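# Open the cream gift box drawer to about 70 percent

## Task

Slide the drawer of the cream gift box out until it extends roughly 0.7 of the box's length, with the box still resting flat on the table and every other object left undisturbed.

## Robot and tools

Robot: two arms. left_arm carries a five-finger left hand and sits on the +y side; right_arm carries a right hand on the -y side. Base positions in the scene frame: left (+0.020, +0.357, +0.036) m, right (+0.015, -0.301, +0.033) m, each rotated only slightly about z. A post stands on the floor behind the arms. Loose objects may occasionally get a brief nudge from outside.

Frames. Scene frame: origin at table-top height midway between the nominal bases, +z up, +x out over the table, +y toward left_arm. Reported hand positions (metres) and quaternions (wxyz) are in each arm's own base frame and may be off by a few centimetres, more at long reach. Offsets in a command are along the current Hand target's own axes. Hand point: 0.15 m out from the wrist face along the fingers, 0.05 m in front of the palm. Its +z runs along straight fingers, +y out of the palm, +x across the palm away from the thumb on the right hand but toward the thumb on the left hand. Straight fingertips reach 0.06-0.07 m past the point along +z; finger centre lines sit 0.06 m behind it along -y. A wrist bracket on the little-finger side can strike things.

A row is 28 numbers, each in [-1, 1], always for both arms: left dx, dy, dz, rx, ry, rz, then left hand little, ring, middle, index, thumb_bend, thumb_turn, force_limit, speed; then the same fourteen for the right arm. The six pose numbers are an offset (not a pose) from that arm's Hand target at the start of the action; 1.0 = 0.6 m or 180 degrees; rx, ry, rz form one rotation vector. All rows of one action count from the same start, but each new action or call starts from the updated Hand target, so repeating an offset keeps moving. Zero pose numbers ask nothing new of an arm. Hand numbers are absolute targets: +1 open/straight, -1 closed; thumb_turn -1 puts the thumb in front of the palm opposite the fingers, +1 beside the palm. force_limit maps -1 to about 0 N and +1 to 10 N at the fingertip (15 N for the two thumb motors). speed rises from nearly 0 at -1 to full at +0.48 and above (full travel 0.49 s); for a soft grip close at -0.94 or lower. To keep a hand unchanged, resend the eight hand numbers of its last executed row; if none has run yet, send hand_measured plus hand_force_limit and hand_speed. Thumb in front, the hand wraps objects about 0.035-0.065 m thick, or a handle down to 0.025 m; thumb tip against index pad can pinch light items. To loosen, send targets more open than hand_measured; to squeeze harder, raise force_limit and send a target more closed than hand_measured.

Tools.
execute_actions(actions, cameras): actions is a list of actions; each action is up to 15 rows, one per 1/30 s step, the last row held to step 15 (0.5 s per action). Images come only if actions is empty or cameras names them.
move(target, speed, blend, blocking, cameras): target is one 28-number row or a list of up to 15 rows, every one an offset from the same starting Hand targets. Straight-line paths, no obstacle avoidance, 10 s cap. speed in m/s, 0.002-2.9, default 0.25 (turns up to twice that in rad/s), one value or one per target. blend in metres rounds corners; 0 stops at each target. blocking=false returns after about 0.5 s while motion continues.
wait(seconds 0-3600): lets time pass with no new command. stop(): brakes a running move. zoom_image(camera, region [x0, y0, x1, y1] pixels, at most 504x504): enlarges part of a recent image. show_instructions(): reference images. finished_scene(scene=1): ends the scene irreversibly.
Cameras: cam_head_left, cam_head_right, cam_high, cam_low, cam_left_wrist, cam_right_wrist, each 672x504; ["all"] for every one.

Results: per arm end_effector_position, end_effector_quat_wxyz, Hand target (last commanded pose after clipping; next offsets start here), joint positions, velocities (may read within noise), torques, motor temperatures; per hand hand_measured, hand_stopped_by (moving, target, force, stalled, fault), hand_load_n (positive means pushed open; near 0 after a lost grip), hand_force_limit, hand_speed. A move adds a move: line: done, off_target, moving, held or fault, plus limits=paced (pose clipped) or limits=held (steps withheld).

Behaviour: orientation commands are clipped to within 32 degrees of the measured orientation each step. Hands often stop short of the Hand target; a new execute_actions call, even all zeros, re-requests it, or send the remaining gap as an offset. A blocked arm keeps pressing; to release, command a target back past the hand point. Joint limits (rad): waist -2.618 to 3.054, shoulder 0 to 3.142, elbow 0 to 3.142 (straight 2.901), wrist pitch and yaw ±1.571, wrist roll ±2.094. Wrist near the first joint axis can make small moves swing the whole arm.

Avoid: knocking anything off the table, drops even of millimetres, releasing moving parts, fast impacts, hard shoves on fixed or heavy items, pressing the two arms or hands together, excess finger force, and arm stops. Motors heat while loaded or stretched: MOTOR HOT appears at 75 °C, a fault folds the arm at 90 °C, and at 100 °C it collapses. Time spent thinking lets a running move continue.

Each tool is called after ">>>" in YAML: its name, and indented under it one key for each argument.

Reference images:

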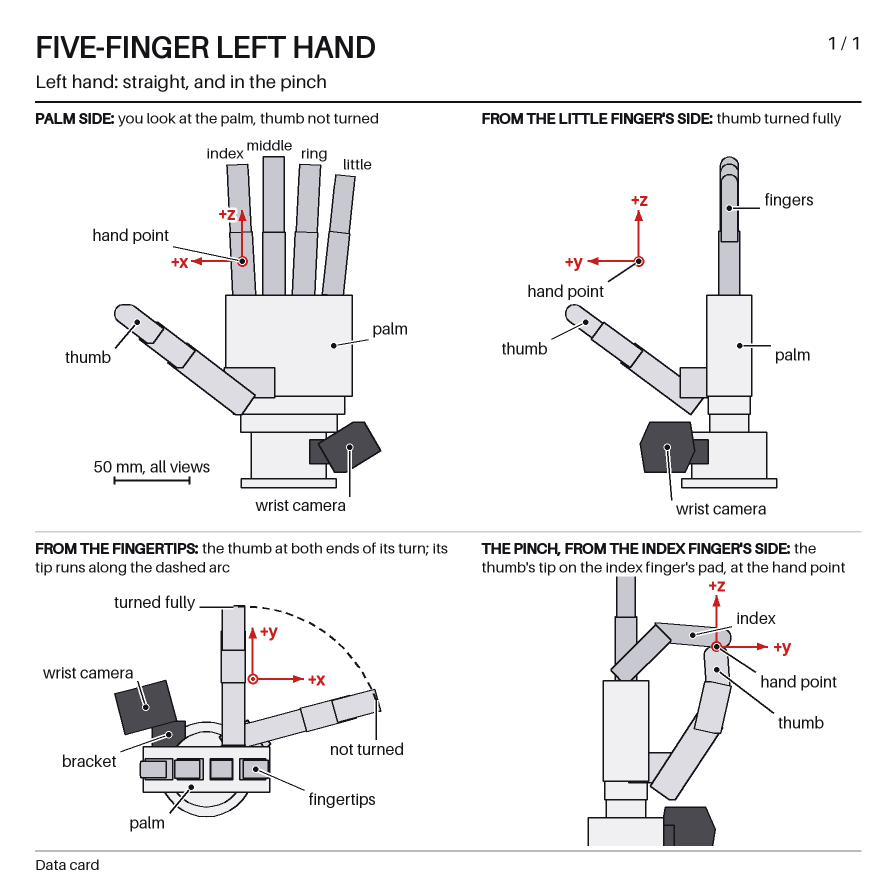

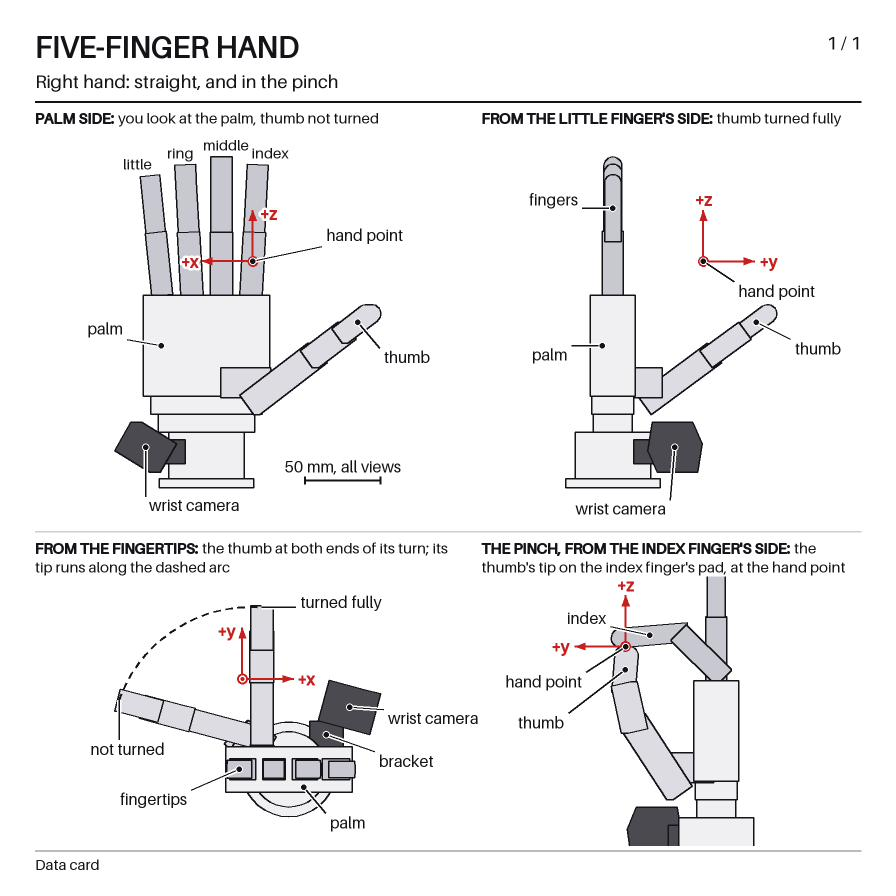

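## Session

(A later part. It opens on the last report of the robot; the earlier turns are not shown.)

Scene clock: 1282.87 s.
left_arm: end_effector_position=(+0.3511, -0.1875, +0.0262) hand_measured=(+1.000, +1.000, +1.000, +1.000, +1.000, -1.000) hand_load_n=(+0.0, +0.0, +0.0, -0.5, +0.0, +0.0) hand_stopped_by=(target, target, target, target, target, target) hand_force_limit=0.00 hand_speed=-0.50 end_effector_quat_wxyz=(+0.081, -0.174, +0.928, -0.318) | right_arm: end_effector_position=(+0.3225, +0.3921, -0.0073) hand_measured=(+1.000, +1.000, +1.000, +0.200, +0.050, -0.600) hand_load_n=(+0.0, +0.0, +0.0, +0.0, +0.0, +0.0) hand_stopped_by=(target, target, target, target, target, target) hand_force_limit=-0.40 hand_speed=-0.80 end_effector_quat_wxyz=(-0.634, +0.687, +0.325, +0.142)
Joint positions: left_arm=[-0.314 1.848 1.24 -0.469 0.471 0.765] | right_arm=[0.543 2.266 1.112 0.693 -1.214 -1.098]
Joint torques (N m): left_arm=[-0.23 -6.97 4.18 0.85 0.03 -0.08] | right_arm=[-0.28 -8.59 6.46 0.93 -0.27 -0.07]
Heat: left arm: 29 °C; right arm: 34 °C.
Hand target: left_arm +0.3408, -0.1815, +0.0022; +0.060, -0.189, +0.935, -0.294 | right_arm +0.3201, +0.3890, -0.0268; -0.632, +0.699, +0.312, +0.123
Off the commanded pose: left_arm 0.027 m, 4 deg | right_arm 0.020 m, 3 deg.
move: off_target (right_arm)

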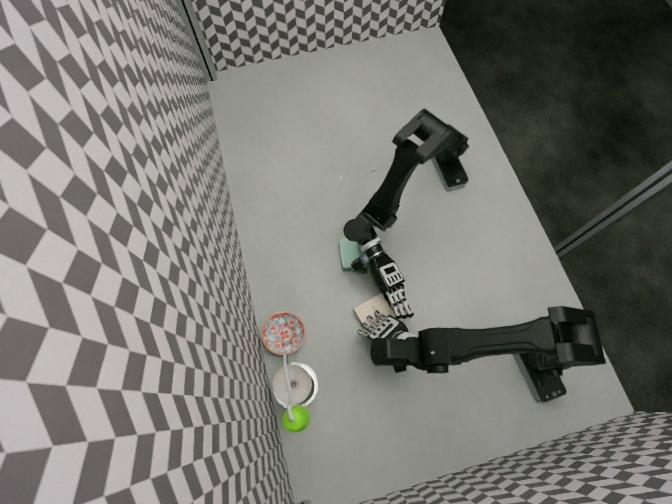

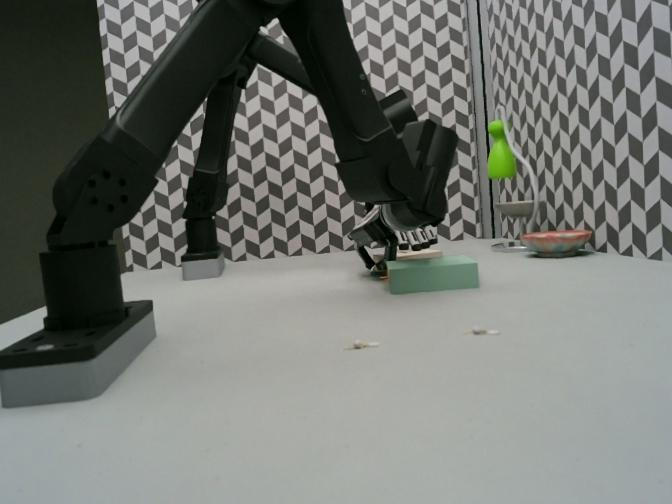

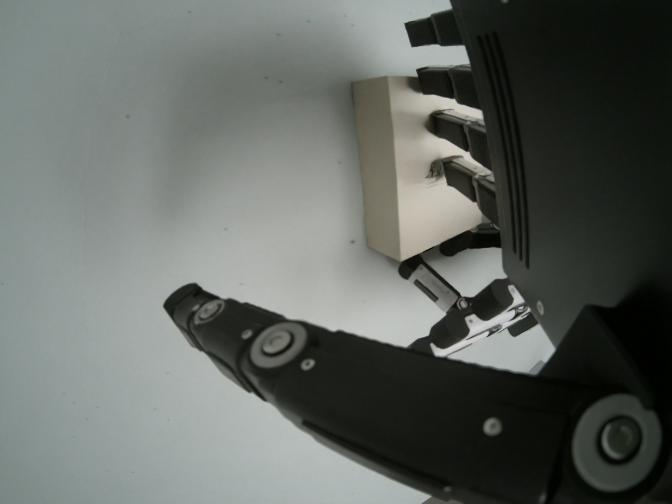

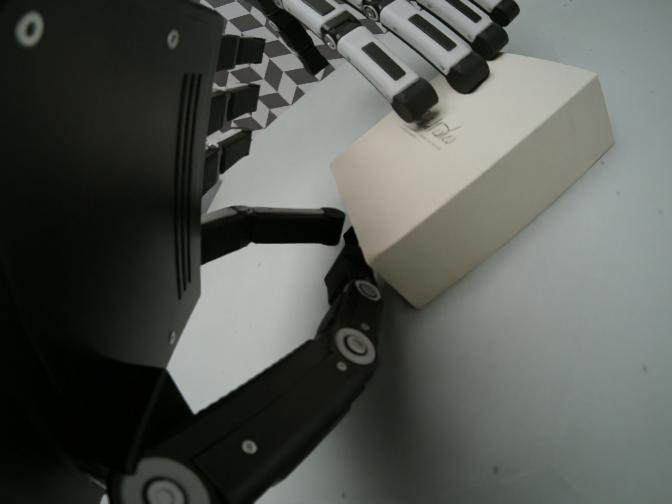

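>>> move:
  target: [0, 0, 0, 0, 0, 0, 1, 1, 1, 1, 1, -1, 0, -0.5, 0.0041, 0.0007, 0.0103, 0, 0, 0, 1, 1, 1, 0.2, 0.05, -0.6, -0.4, -0.8]
  speed: 0.05
  cameras: ["cam_high", "cam_low", "cam_left_wrist", "cam_right_wrist"]

>>> zoom_image:
  camera: "cam_right_wrist"
  region: [300, 170, 460, 290]

>>> zoom_image:
  camera: "cam_low"
  region: [340, 235, 400, 285]

>>> zoom_image:
  camera: "cam_left_wrist"
  region: [380, 190, 510, 310]

Scene clock: 1303.93 s.
left_arm: end_effector_position=(+0.3511, -0.1875, +0.0262) hand_measured=(+1.000, +1.000, +1.000, +1.000, +1.000, -1.000) hand_load_n=(+0.0, +0.0, +0.0, +0.0, +0.0, +0.0) hand_stopped_by=(target, target, target, target, target, target) hand_force_limit=0.00 hand_speed=-0.50 end_effector_quat_wxyz=(+0.081, -0.174, +0.928, -0.318) | right_arm: end_effector_position=(+0.3240, +0.3961, -0.0071) hand_measured=(+1.000, +1.000, +1.000, +0.200, +0.050, -0.600) hand_load_n=(+0.0, +0.0, +0.0, +0.0, +0.0, +0.0) hand_stopped_by=(target, target, target, target, target, target) hand_force_limit=-0.40 hand_speed=-0.80 end_effector_quat_wxyz=(+0.635, -0.685, -0.327, -0.143)
Joint positions: left_arm=[-0.314 1.848 1.24 -0.469 0.471 0.765] | right_arm=[0.548 2.276 1.128 0.693 -1.213 -1.096]
Joint torques (N m): left_arm=[-0.24 -6.94 4.18 0.86 0.02 -0.09] | right_arm=[0.39 -8.61 6.61 0.99 -0.18 0.07]
Heat: left arm: 29 °C; right arm: 33 °C.
Hand target: left_arm +0.3408, -0.1815, +0.0022; +0.060, -0.189, +0.935, -0.294 | right_arm +0.3209, +0.3956, -0.0269; +0.631, -0.699, -0.311, -0.123
Off the commanded pose: left_arm 0.027 m, 4 deg | right_arm 0.020 m, 3 deg.
move: off_target (right_arm)

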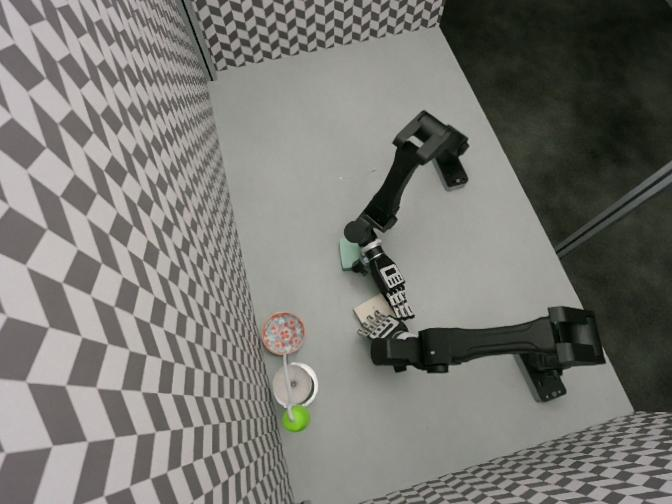

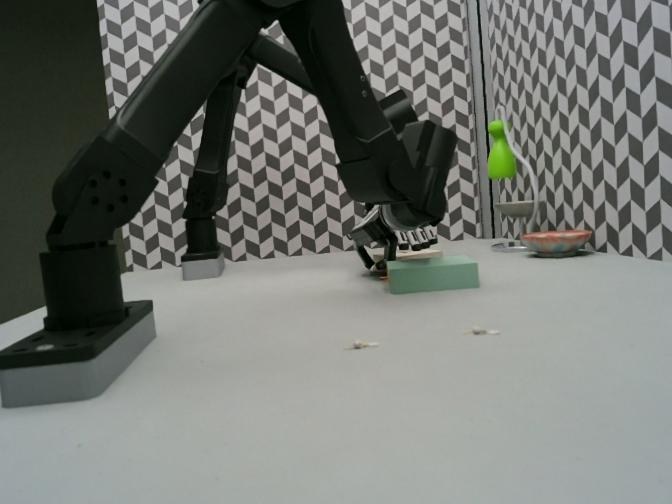

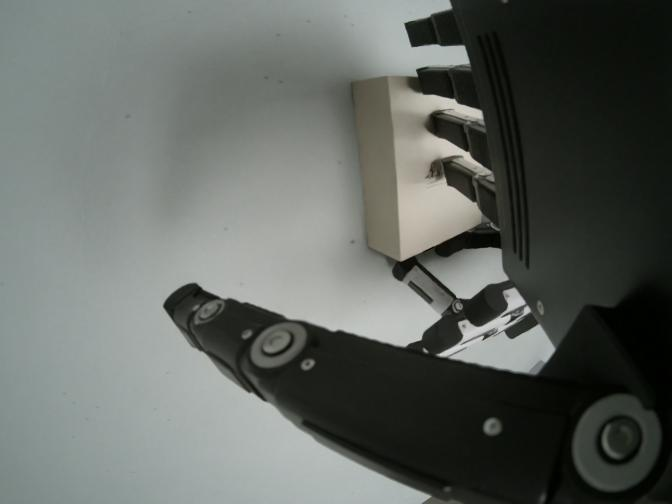

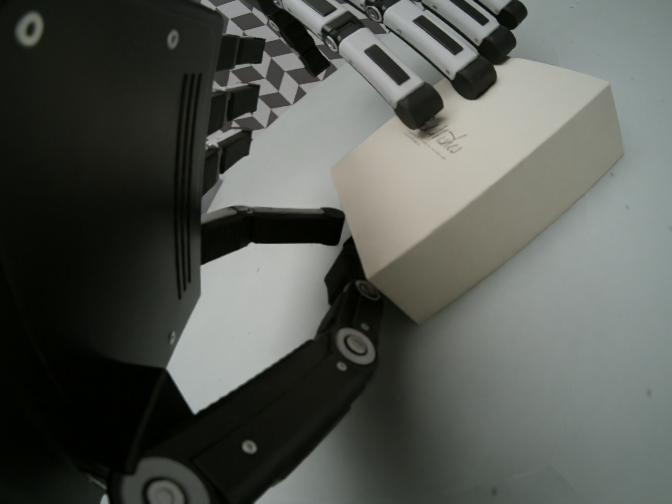

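Scaled by 3.150 from the camera's image (finer frame: 960x720).

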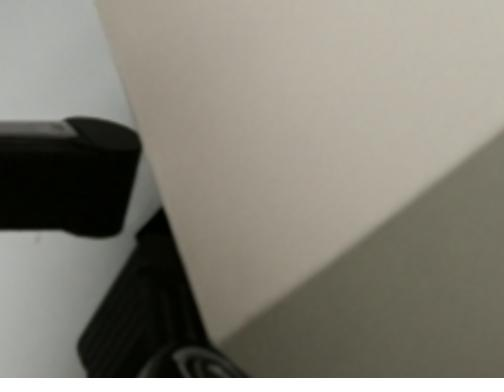

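Scaled by 8.400 from the camera's image (finer frame: 960x720).

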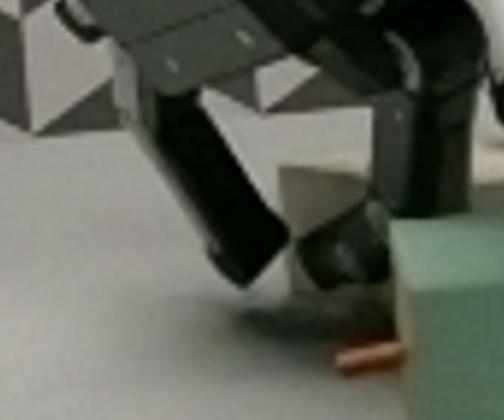

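Scaled by 3.877 from the camera's image (finer frame: 960x720).

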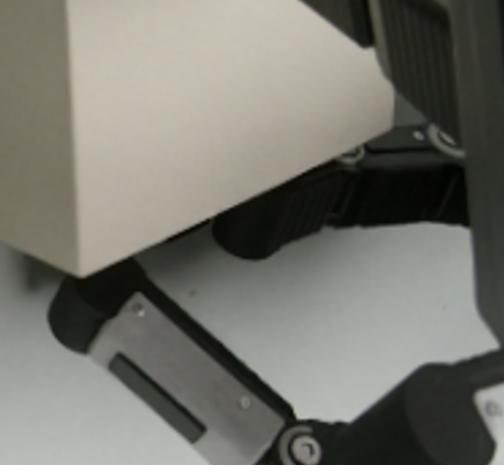

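>>> execute_actions:
  actions:
    - [[0, 0, 0, 0, 0, 0, 1, 1, 1, 1, 1, -1, 0, -0.5, 0, 0, 0, 0, 0, 0, 1, 1, 1, -0.25, 0.05, -0.6, -0.6, -0.9]]
    - [[0, 0, 0, 0, 0, 0, 1, 1, 1, 1, 1, -1, 0, -0.5, 0, 0, 0, 0, 0, 0, 1, 1, 1, -0.25, 0.05, -0.6, -0.6, -0.9]]
  cameras: ["cam_left_wrist", "cam_right_wrist", "cam_high", "cam_low"]

>>> zoom_image:
  camera: "cam_right_wrist"
  region: [300, 170, 460, 290]

>>> zoom_image:
  camera: "cam_left_wrist"
  region: [340, 60, 510, 310]

Scene clock: 1315.83 s.
left_arm: end_effector_position=(+0.3532, -0.1883, +0.0260) hand_measured=(+1.000, +1.000, +1.000, +1.000, +1.000, -1.000) hand_load_n=(+0.0, +0.0, +0.0, +0.0, +0.0, -0.5) hand_stopped_by=(target, target, target, target, target, target) hand_force_limit=0.00 hand_speed=-0.50 end_effector_quat_wxyz=(+0.084, -0.173, +0.928, -0.320) | right_arm: end_effector_position=(+0.3241, +0.3961, -0.0071) hand_measured=(+1.000, +1.000, +1.000, -0.116, +0.050, -0.600) hand_load_n=(+0.0, +0.0, +0.0, +2.5, +0.5, +0.0) hand_stopped_by=(target, target, target, force, target, target) hand_force_limit=-0.60 hand_speed=-0.90 end_effector_quat_wxyz=(+0.635, -0.685, -0.327, -0.143)
Joint positions: left_arm=[-0.314 1.85 1.24 -0.459 0.472 0.764] | right_arm=[0.548 2.276 1.128 0.693 -1.213 -1.096]
Joint torques (N m): left_arm=[-0.24 -7.21 4.19 0.77 0.02 -0.08] | right_arm=[0.32 -8.62 6.61 0.98 -0.19 0.05]
Heat: left arm: 29 °C; right arm: 33 °C.
Hand target: left_arm +0.3408, -0.1814, +0.0022; +0.060, -0.189, +0.935, -0.294 | right_arm +0.3209, +0.3956, -0.0269; +0.631, -0.699, -0.311, -0.123
Off the commanded pose: left_arm 0.028 m, 5 deg | right_arm 0.020 m, 3 deg.
Images, in order (width x height): cam_high 672x504, cam_low 672x504, cam_left_wrist 672x504, cam_right_wrist 672x504.

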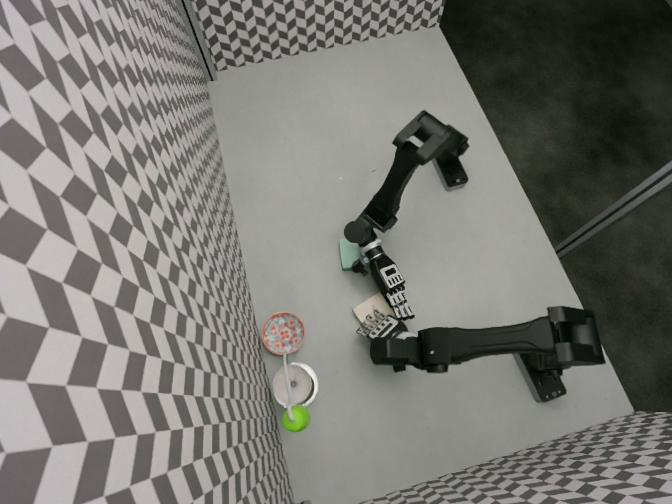

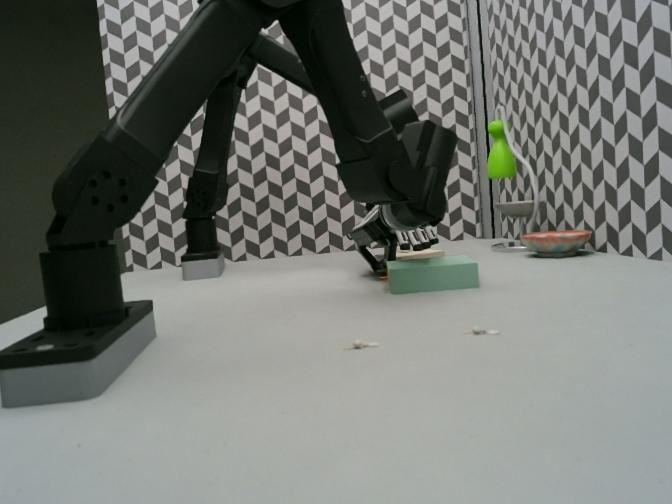

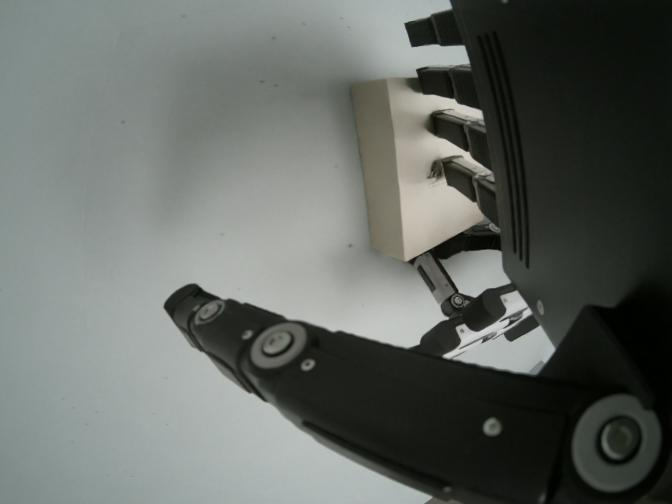

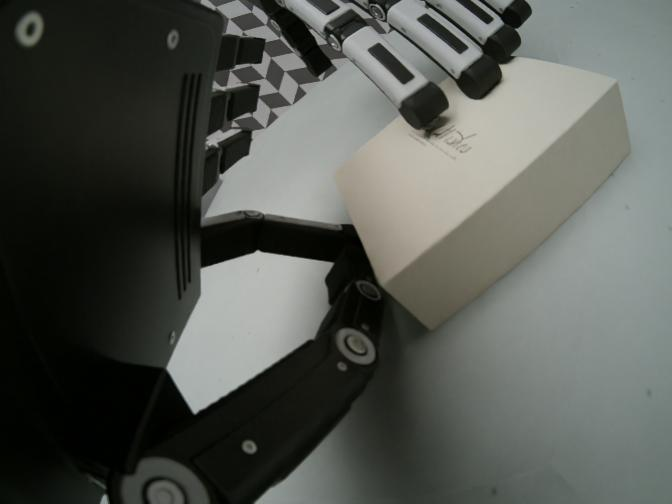

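Scaled by 3.150 from the camera's image (finer frame: 960x720).

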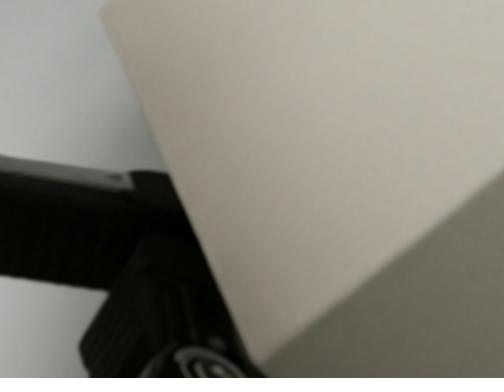

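Scaled by 2.016 from the camera's image (finer frame: 960x720).

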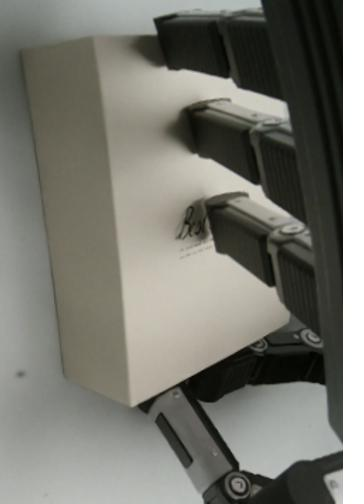

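>>> execute_actions:
  actions:
    - [[0, 0, 0, 0, 0, 0, 1, 1, 1, 1, 1, -1, 0, -0.5, 0, 0, 0, 0, 0, 0, 1, 1, 1, -0.3, 0.05, -0.6, -0.3, -0.92]]
    - [[0, 0, 0, 0, 0, 0, 1, 1, 1, 1, 1, -1, 0, -0.5, 0, 0, 0, 0, 0, 0, 1, 1, 1, -0.3, 0.05, -0.6, -0.3, -0.92]]
  cameras: ["cam_left_wrist", "cam_right_wrist"]

>>> zoom_image:
  camera: "cam_right_wrist"
  region: [300, 170, 460, 290]

>>> zoom_image:
  camera: "cam_left_wrist"
  region: [340, 60, 510, 310]

Scene clock: 1323.87 s.
left_arm: end_effector_position=(+0.3532, -0.1883, +0.0260) hand_measured=(+1.000, +1.000, +1.000, +1.000, +1.000, -1.000) hand_load_n=(+0.0, +0.0, +0.0, +0.0, +0.0, +0.0) hand_stopped_by=(target, target, target, target, target, target) hand_force_limit=0.00 hand_speed=-0.50 end_effector_quat_wxyz=(+0.084, -0.173, +0.928, -0.320) | right_arm: end_effector_position=(+0.3241, +0.3961, -0.0071) hand_measured=(+1.000, +1.000, +1.000, -0.128, +0.050, -0.600) hand_load_n=(+0.0, +0.0, +0.0, +4.0, +1.0, +0.0) hand_stopped_by=(target, target, target, force, target, target) hand_force_limit=-0.30 hand_speed=-0.92 end_effector_quat_wxyz=(+0.635, -0.685, -0.327, -0.143)
Joint positions: left_arm=[-0.314 1.85 1.24 -0.459 0.472 0.764] | right_arm=[0.548 2.276 1.128 0.693 -1.213 -1.096]
Joint torques (N m): left_arm=[-0.27 -7.17 4.21 0.76 0.02 -0.08] | right_arm=[0.36 -8.62 6.6 0.97 -0.18 0.06]
Heat: left arm: 29 °C; right arm: 33 °C.
Hand target: left_arm +0.3408, -0.1814, +0.0022; +0.060, -0.189, +0.935, -0.294 | right_arm +0.3209, +0.3956, -0.0269; +0.631, -0.699, -0.311, -0.123
Off the commanded pose: left_arm 0.028 m, 5 deg | right_arm 0.020 m, 3 deg.

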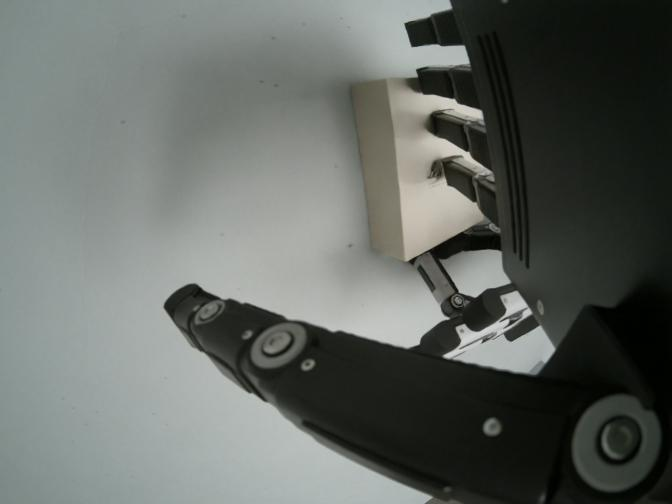

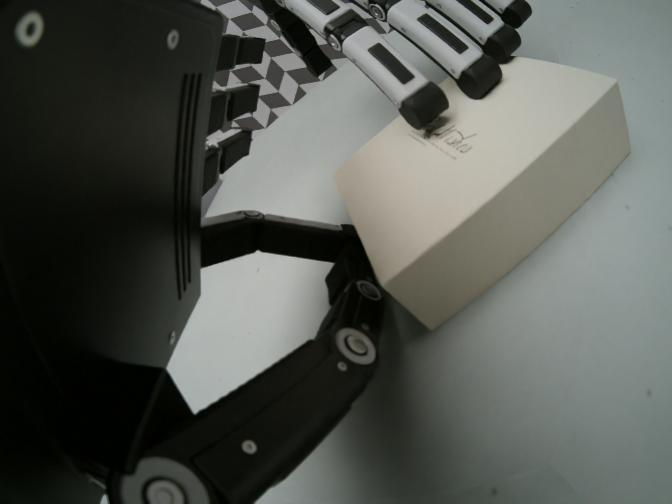

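Scaled by 3.150 from the camera's image (finer frame: 960x720).

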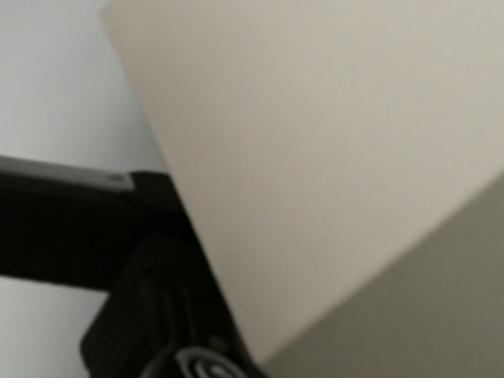

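Scaled by 2.016 from the camera's image (finer frame: 960x720).

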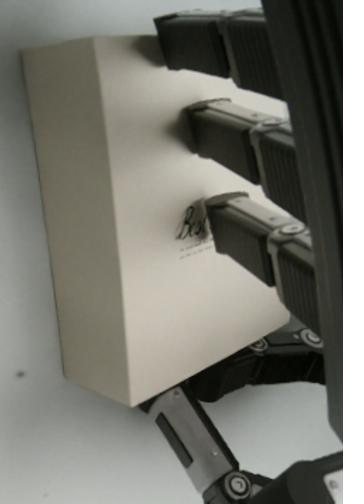

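>>> move:
  target: [0, 0, 0, 0, 0, 0, 1, 1, 1, 1, 1, -1, 0, -0.5, -0.0058, -0.0062, -0.0003, 0, 0, 0, 1, 1, 1, -0.3, 0.05, -0.6, -0.3, -0.92]
  speed: 0.03
  cameras: ["cam_high", "cam_low", "cam_left_wrist", "cam_right_wrist"]

>>> zoom_image:
  camera: "cam_right_wrist"
  region: [300, 170, 460, 290]

>>> zoom_image:
  camera: "cam_left_wrist"
  region: [340, 60, 510, 310]

>>> zoom_image:
  camera: "cam_low"
  region: [340, 235, 400, 285]

Scene clock: 1341.73 s.
left_arm: end_effector_position=(+0.3532, -0.1883, +0.0260) hand_measured=(+1.000, +1.000, +1.000, +1.000, +1.000, -1.000) hand_load_n=(+0.0, +0.0, +0.0, +0.0, +0.0, +0.0) hand_stopped_by=(target, target, target, target, target, target) hand_force_limit=0.00 hand_speed=-0.50 end_effector_quat_wxyz=(+0.084, -0.173, +0.928, -0.320) | right_arm: end_effector_position=(+0.3228, +0.3971, -0.0072) hand_measured=(+1.000, +1.000, +1.000, -0.128, +0.050, -0.600) hand_load_n=(+0.0, +0.0, +0.0, +4.5, +0.5, +0.0) hand_stopped_by=(target, target, target, force, target, target) hand_force_limit=-0.30 hand_speed=-0.92 end_effector_quat_wxyz=(+0.635, -0.686, -0.327, -0.141)
Joint positions: left_arm=[-0.314 1.85 1.24 -0.459 0.472 0.764] | right_arm=[0.552 2.276 1.128 0.693 -1.211 -1.093]
Joint torques (N m): left_arm=[-0.24 -7.19 4.25 0.76 0.01 -0.08] | right_arm=[0.39 -9.66 4.67 1.11 -0.17 0.06]
Heat: left arm: 29 °C; right arm: 33 °C.
Hand target: left_arm +0.3408, -0.1814, +0.0022; +0.060, -0.189, +0.935, -0.294 | right_arm +0.3160, +0.3945, -0.0259; +0.632, -0.699, -0.312, -0.123
Off the commanded pose: left_arm 0.028 m, 5 deg | right_arm 0.020 m, 3 deg.
move: off_target (right_arm)

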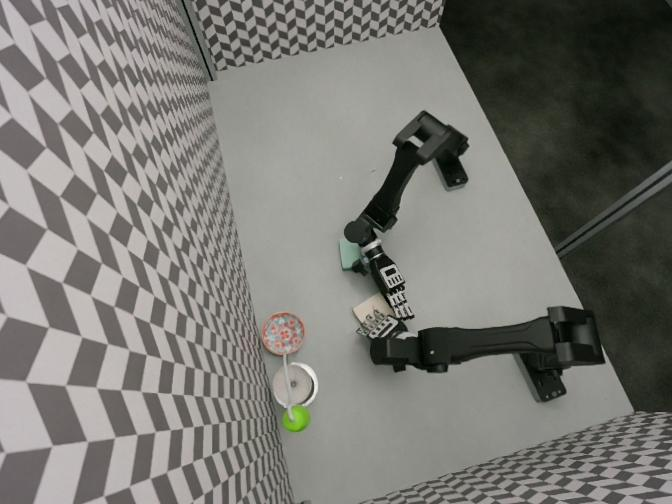

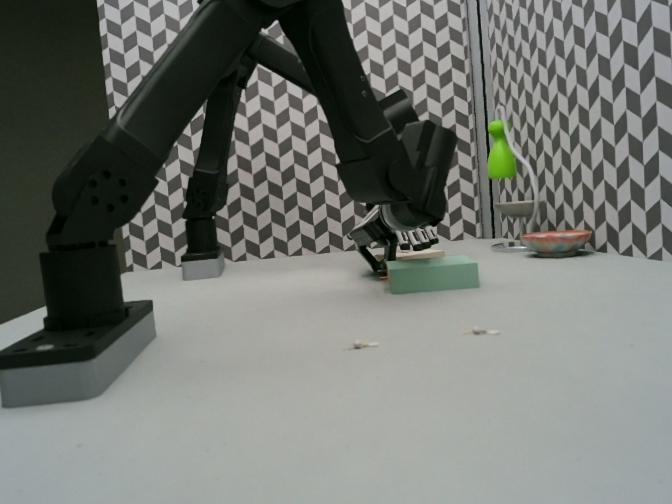

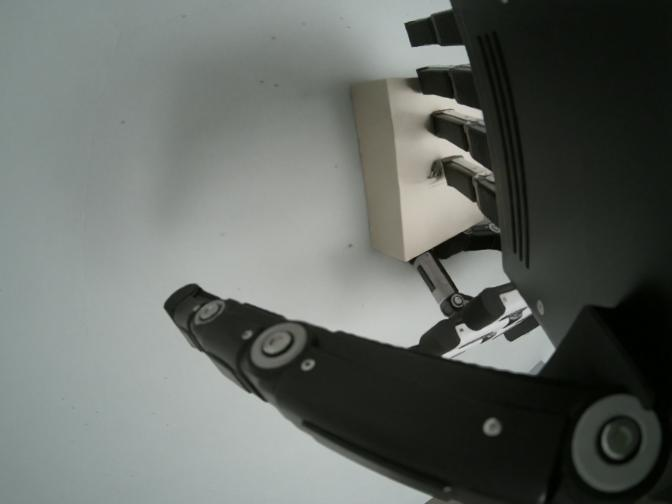

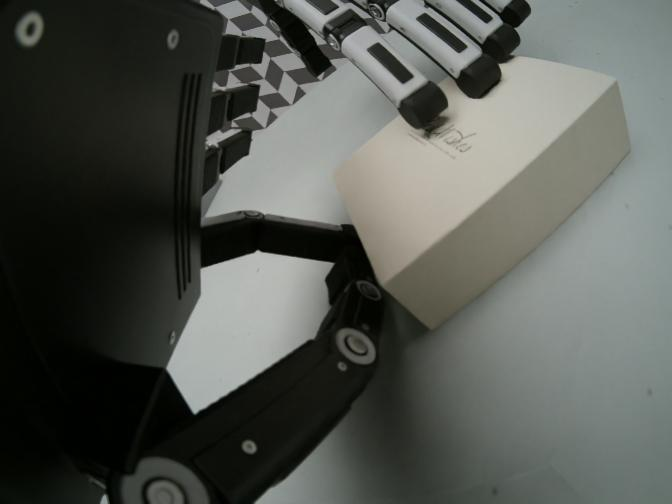

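Scaled by 3.150 from the camera's image (finer frame: 960x720).

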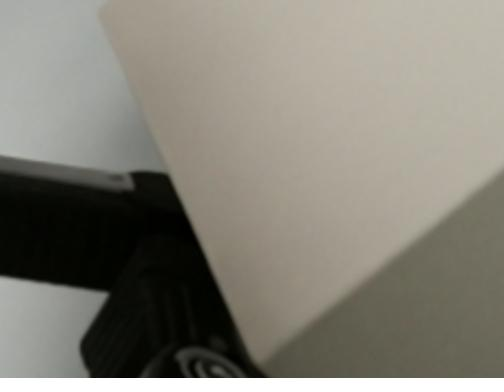

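Scaled by 2.016 from the camera's image (finer frame: 960x720).

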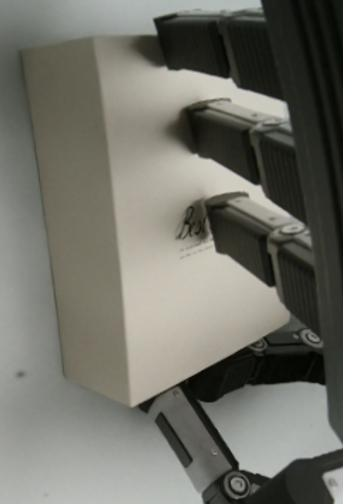

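Scaled by 8.400 from the camera's image (finer frame: 960x720).

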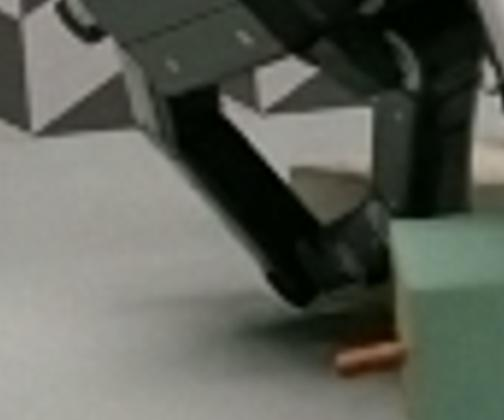

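>>> move:
  target: [0, 0, 0, 0, 0, 0, 1, 1, 1, 1, 1, -1, 0, -0.5, -0.0058, -0.0062, -0.0003, 0, 0, 0, 1, 1, 1, -0.3, 0.05, -0.6, -0.3, -0.92]
  speed: 0.03
  cameras: ["cam_high", "cam_low", "cam_left_wrist", "cam_right_wrist"]

>>> zoom_image:
  camera: "cam_right_wrist"
  region: [300, 170, 460, 290]

>>> zoom_image:
  camera: "cam_left_wrist"
  region: [340, 60, 510, 310]

>>> zoom_image:
  camera: "cam_low"
  region: [340, 235, 400, 285]

Scene clock: 1350.33 s.
left_arm: end_effector_position=(+0.3532, -0.1883, +0.0260) hand_measured=(+1.000, +1.000, +1.000, +1.000, +1.000, -1.000) hand_load_n=(+0.0, +0.0, +0.0, +0.0, +0.0, +0.5) hand_stopped_by=(target, target, target, target, target, target) hand_force_limit=0.00 hand_speed=-0.50 end_effector_quat_wxyz=(+0.084, -0.173, +0.928, -0.320) | right_arm: end_effector_position=(+0.3220, +0.3975, -0.0081) hand_measured=(+1.000, +1.000, +1.000, -0.128, +0.050, -0.600) hand_load_n=(-0.5, +0.0, +0.0, +4.0, +0.5, +0.0) hand_stopped_by=(target, target, target, force, target, target) hand_force_limit=-0.30 hand_speed=-0.92 end_effector_quat_wxyz=(+0.634, -0.686, -0.327, -0.143)
Joint positions: left_arm=[-0.314 1.85 1.24 -0.459 0.472 0.764] | right_arm=[0.554 2.276 1.121 0.706 -1.205 -1.089]
Joint torques (N m): left_arm=[-0.21 -7.17 4.23 0.75 0.01 -0.09] | right_arm=[0.51 -10.63 3.36 1.11 -0.18 0.1]
Heat: left arm: 29 °C; right arm: 33 °C.
Hand target: left_arm +0.3408, -0.1814, +0.0022; +0.060, -0.189, +0.935, -0.294 | right_arm +0.3111, +0.3934, -0.0249; +0.631, -0.699, -0.312, -0.123
Off the commanded pose: left_arm 0.028 m, 5 deg | right_arm 0.020 m, 3 deg.
move: off_target (right_arm)

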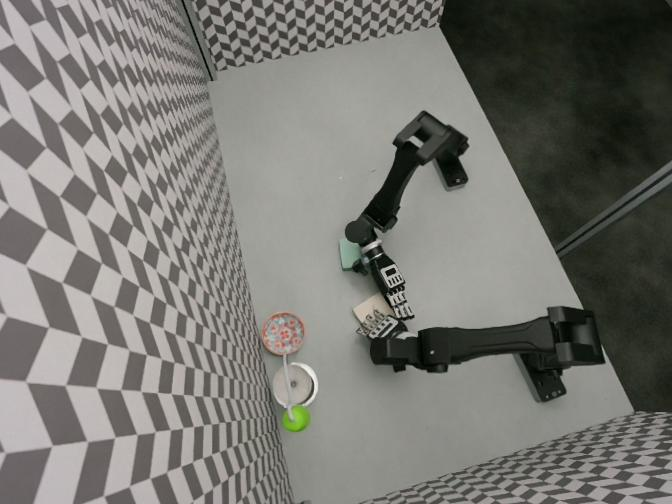

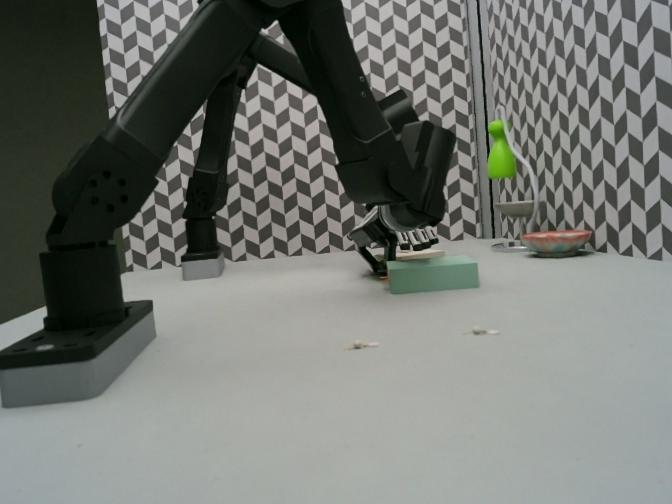

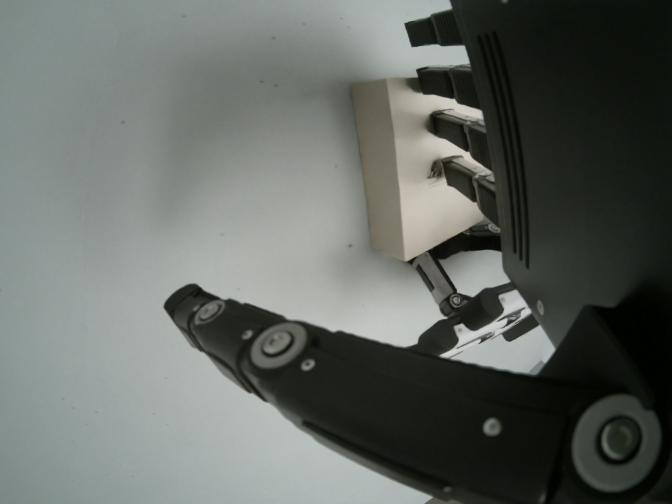

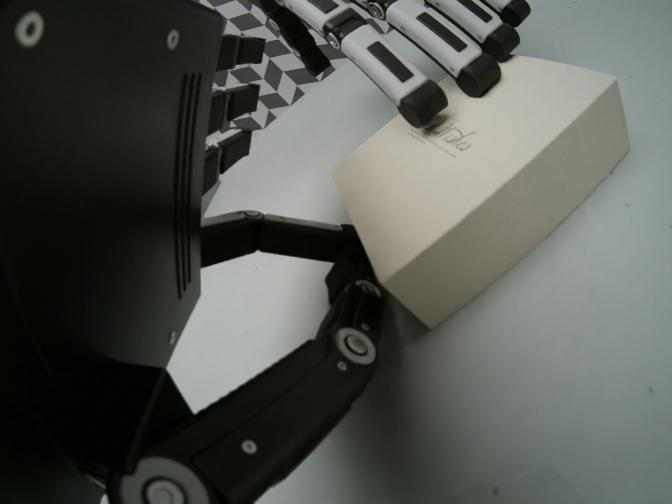

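Scaled by 3.150 from the camera's image (finer frame: 960x720).

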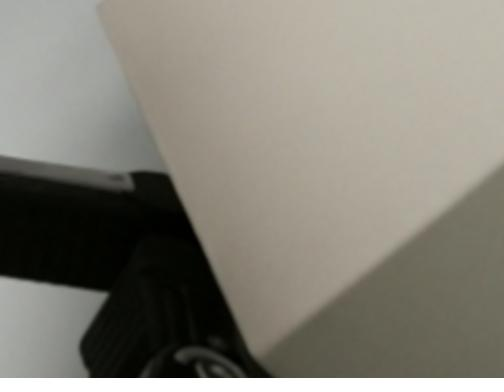

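Scaled by 2.016 from the camera's image (finer frame: 960x720).

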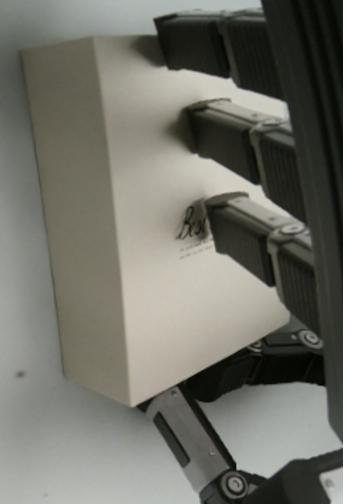

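Scaled by 8.400 from the camera's image (finer frame: 960x720).

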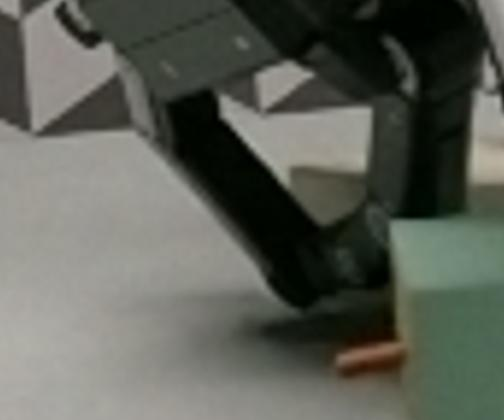

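>>> move:
  target: [0, 0, 0, 0, 0, 0, 1, 1, 1, 1, 1, -1, 0, -0.5, -0.0058, -0.0062, -0.0003, 0, 0, 0, 1, 1, 1, -0.3, 0.05, -0.6, -0.3, -0.92]
  speed: 0.03
  cameras: ["cam_left_wrist", "cam_right_wrist"]

>>> zoom_image:
  camera: "cam_right_wrist"
  region: [300, 170, 460, 290]

>>> zoom_image:
  camera: "cam_left_wrist"
  region: [340, 60, 510, 310]

Scene clock: 1361.07 s.
left_arm: end_effector_position=(+0.3533, -0.1884, +0.0261) hand_measured=(+1.000, +1.000, +1.000, +1.000, +1.000, -1.000) hand_load_n=(+0.0, +0.0, +0.0, +0.0, +0.0, +0.0) hand_stopped_by=(target, target, target, target, target, target) hand_force_limit=0.00 hand_speed=-0.50 end_effector_quat_wxyz=(+0.085, -0.173, +0.928, -0.320) | right_arm: end_effector_position=(+0.3172, +0.3976, -0.0103) hand_measured=(+1.000, +1.000, +1.000, -0.128, +0.050, -0.600) hand_load_n=(+0.0, +0.0, +0.0, +0.0, +0.0, +0.0) hand_stopped_by=(target, target, target, force, target, target) hand_force_limit=-0.30 hand_speed=-0.92 end_effector_quat_wxyz=(+0.635, -0.685, -0.328, -0.144)
Joint positions: left_arm=[-0.314 1.85 1.24 -0.459 0.472 0.764] | right_arm=[0.56 2.276 1.1 0.736 -1.203 -1.084]
Joint torques (N m): left_arm=[-0.24 -7.17 4.22 0.75 0.02 -0.08] | right_arm=[0.4 -11.51 3.11 1.03 -0.15 0.08]
Heat: left arm: 29 °C; right arm: 34 °C.
Hand target: left_arm +0.3408, -0.1814, +0.0022; +0.060, -0.189, +0.935, -0.294 | right_arm +0.3063, +0.3923, -0.0237; +0.631, -0.699, -0.312, -0.123
Off the commanded pose: left_arm 0.028 m, 5 deg | right_arm 0.018 m, 4 deg.
move: off_target (right_arm)

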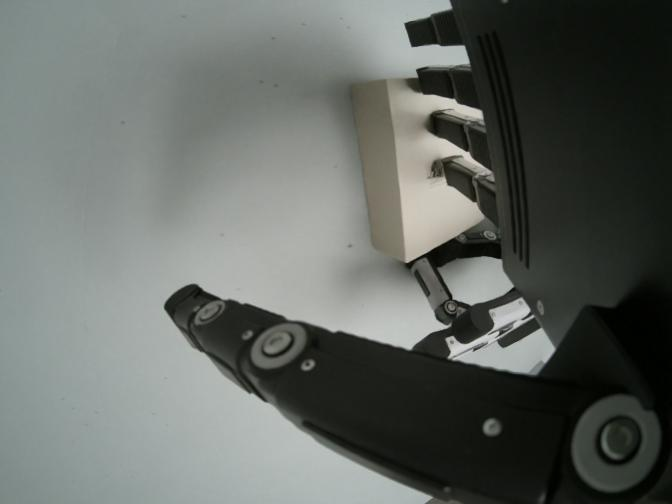

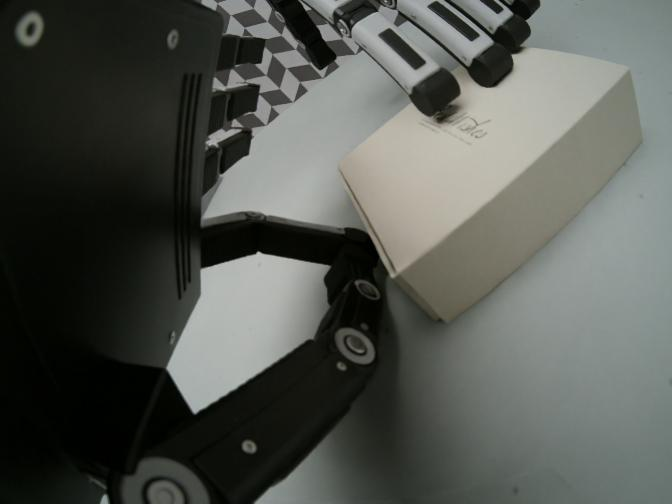

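Scaled by 3.150 from the camera's image (finer frame: 960x720).

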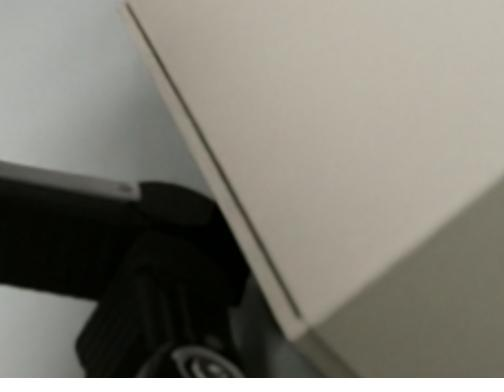

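Scaled by 2.016 from the camera's image (finer frame: 960x720).

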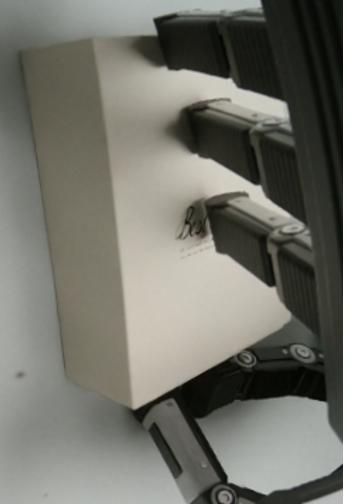

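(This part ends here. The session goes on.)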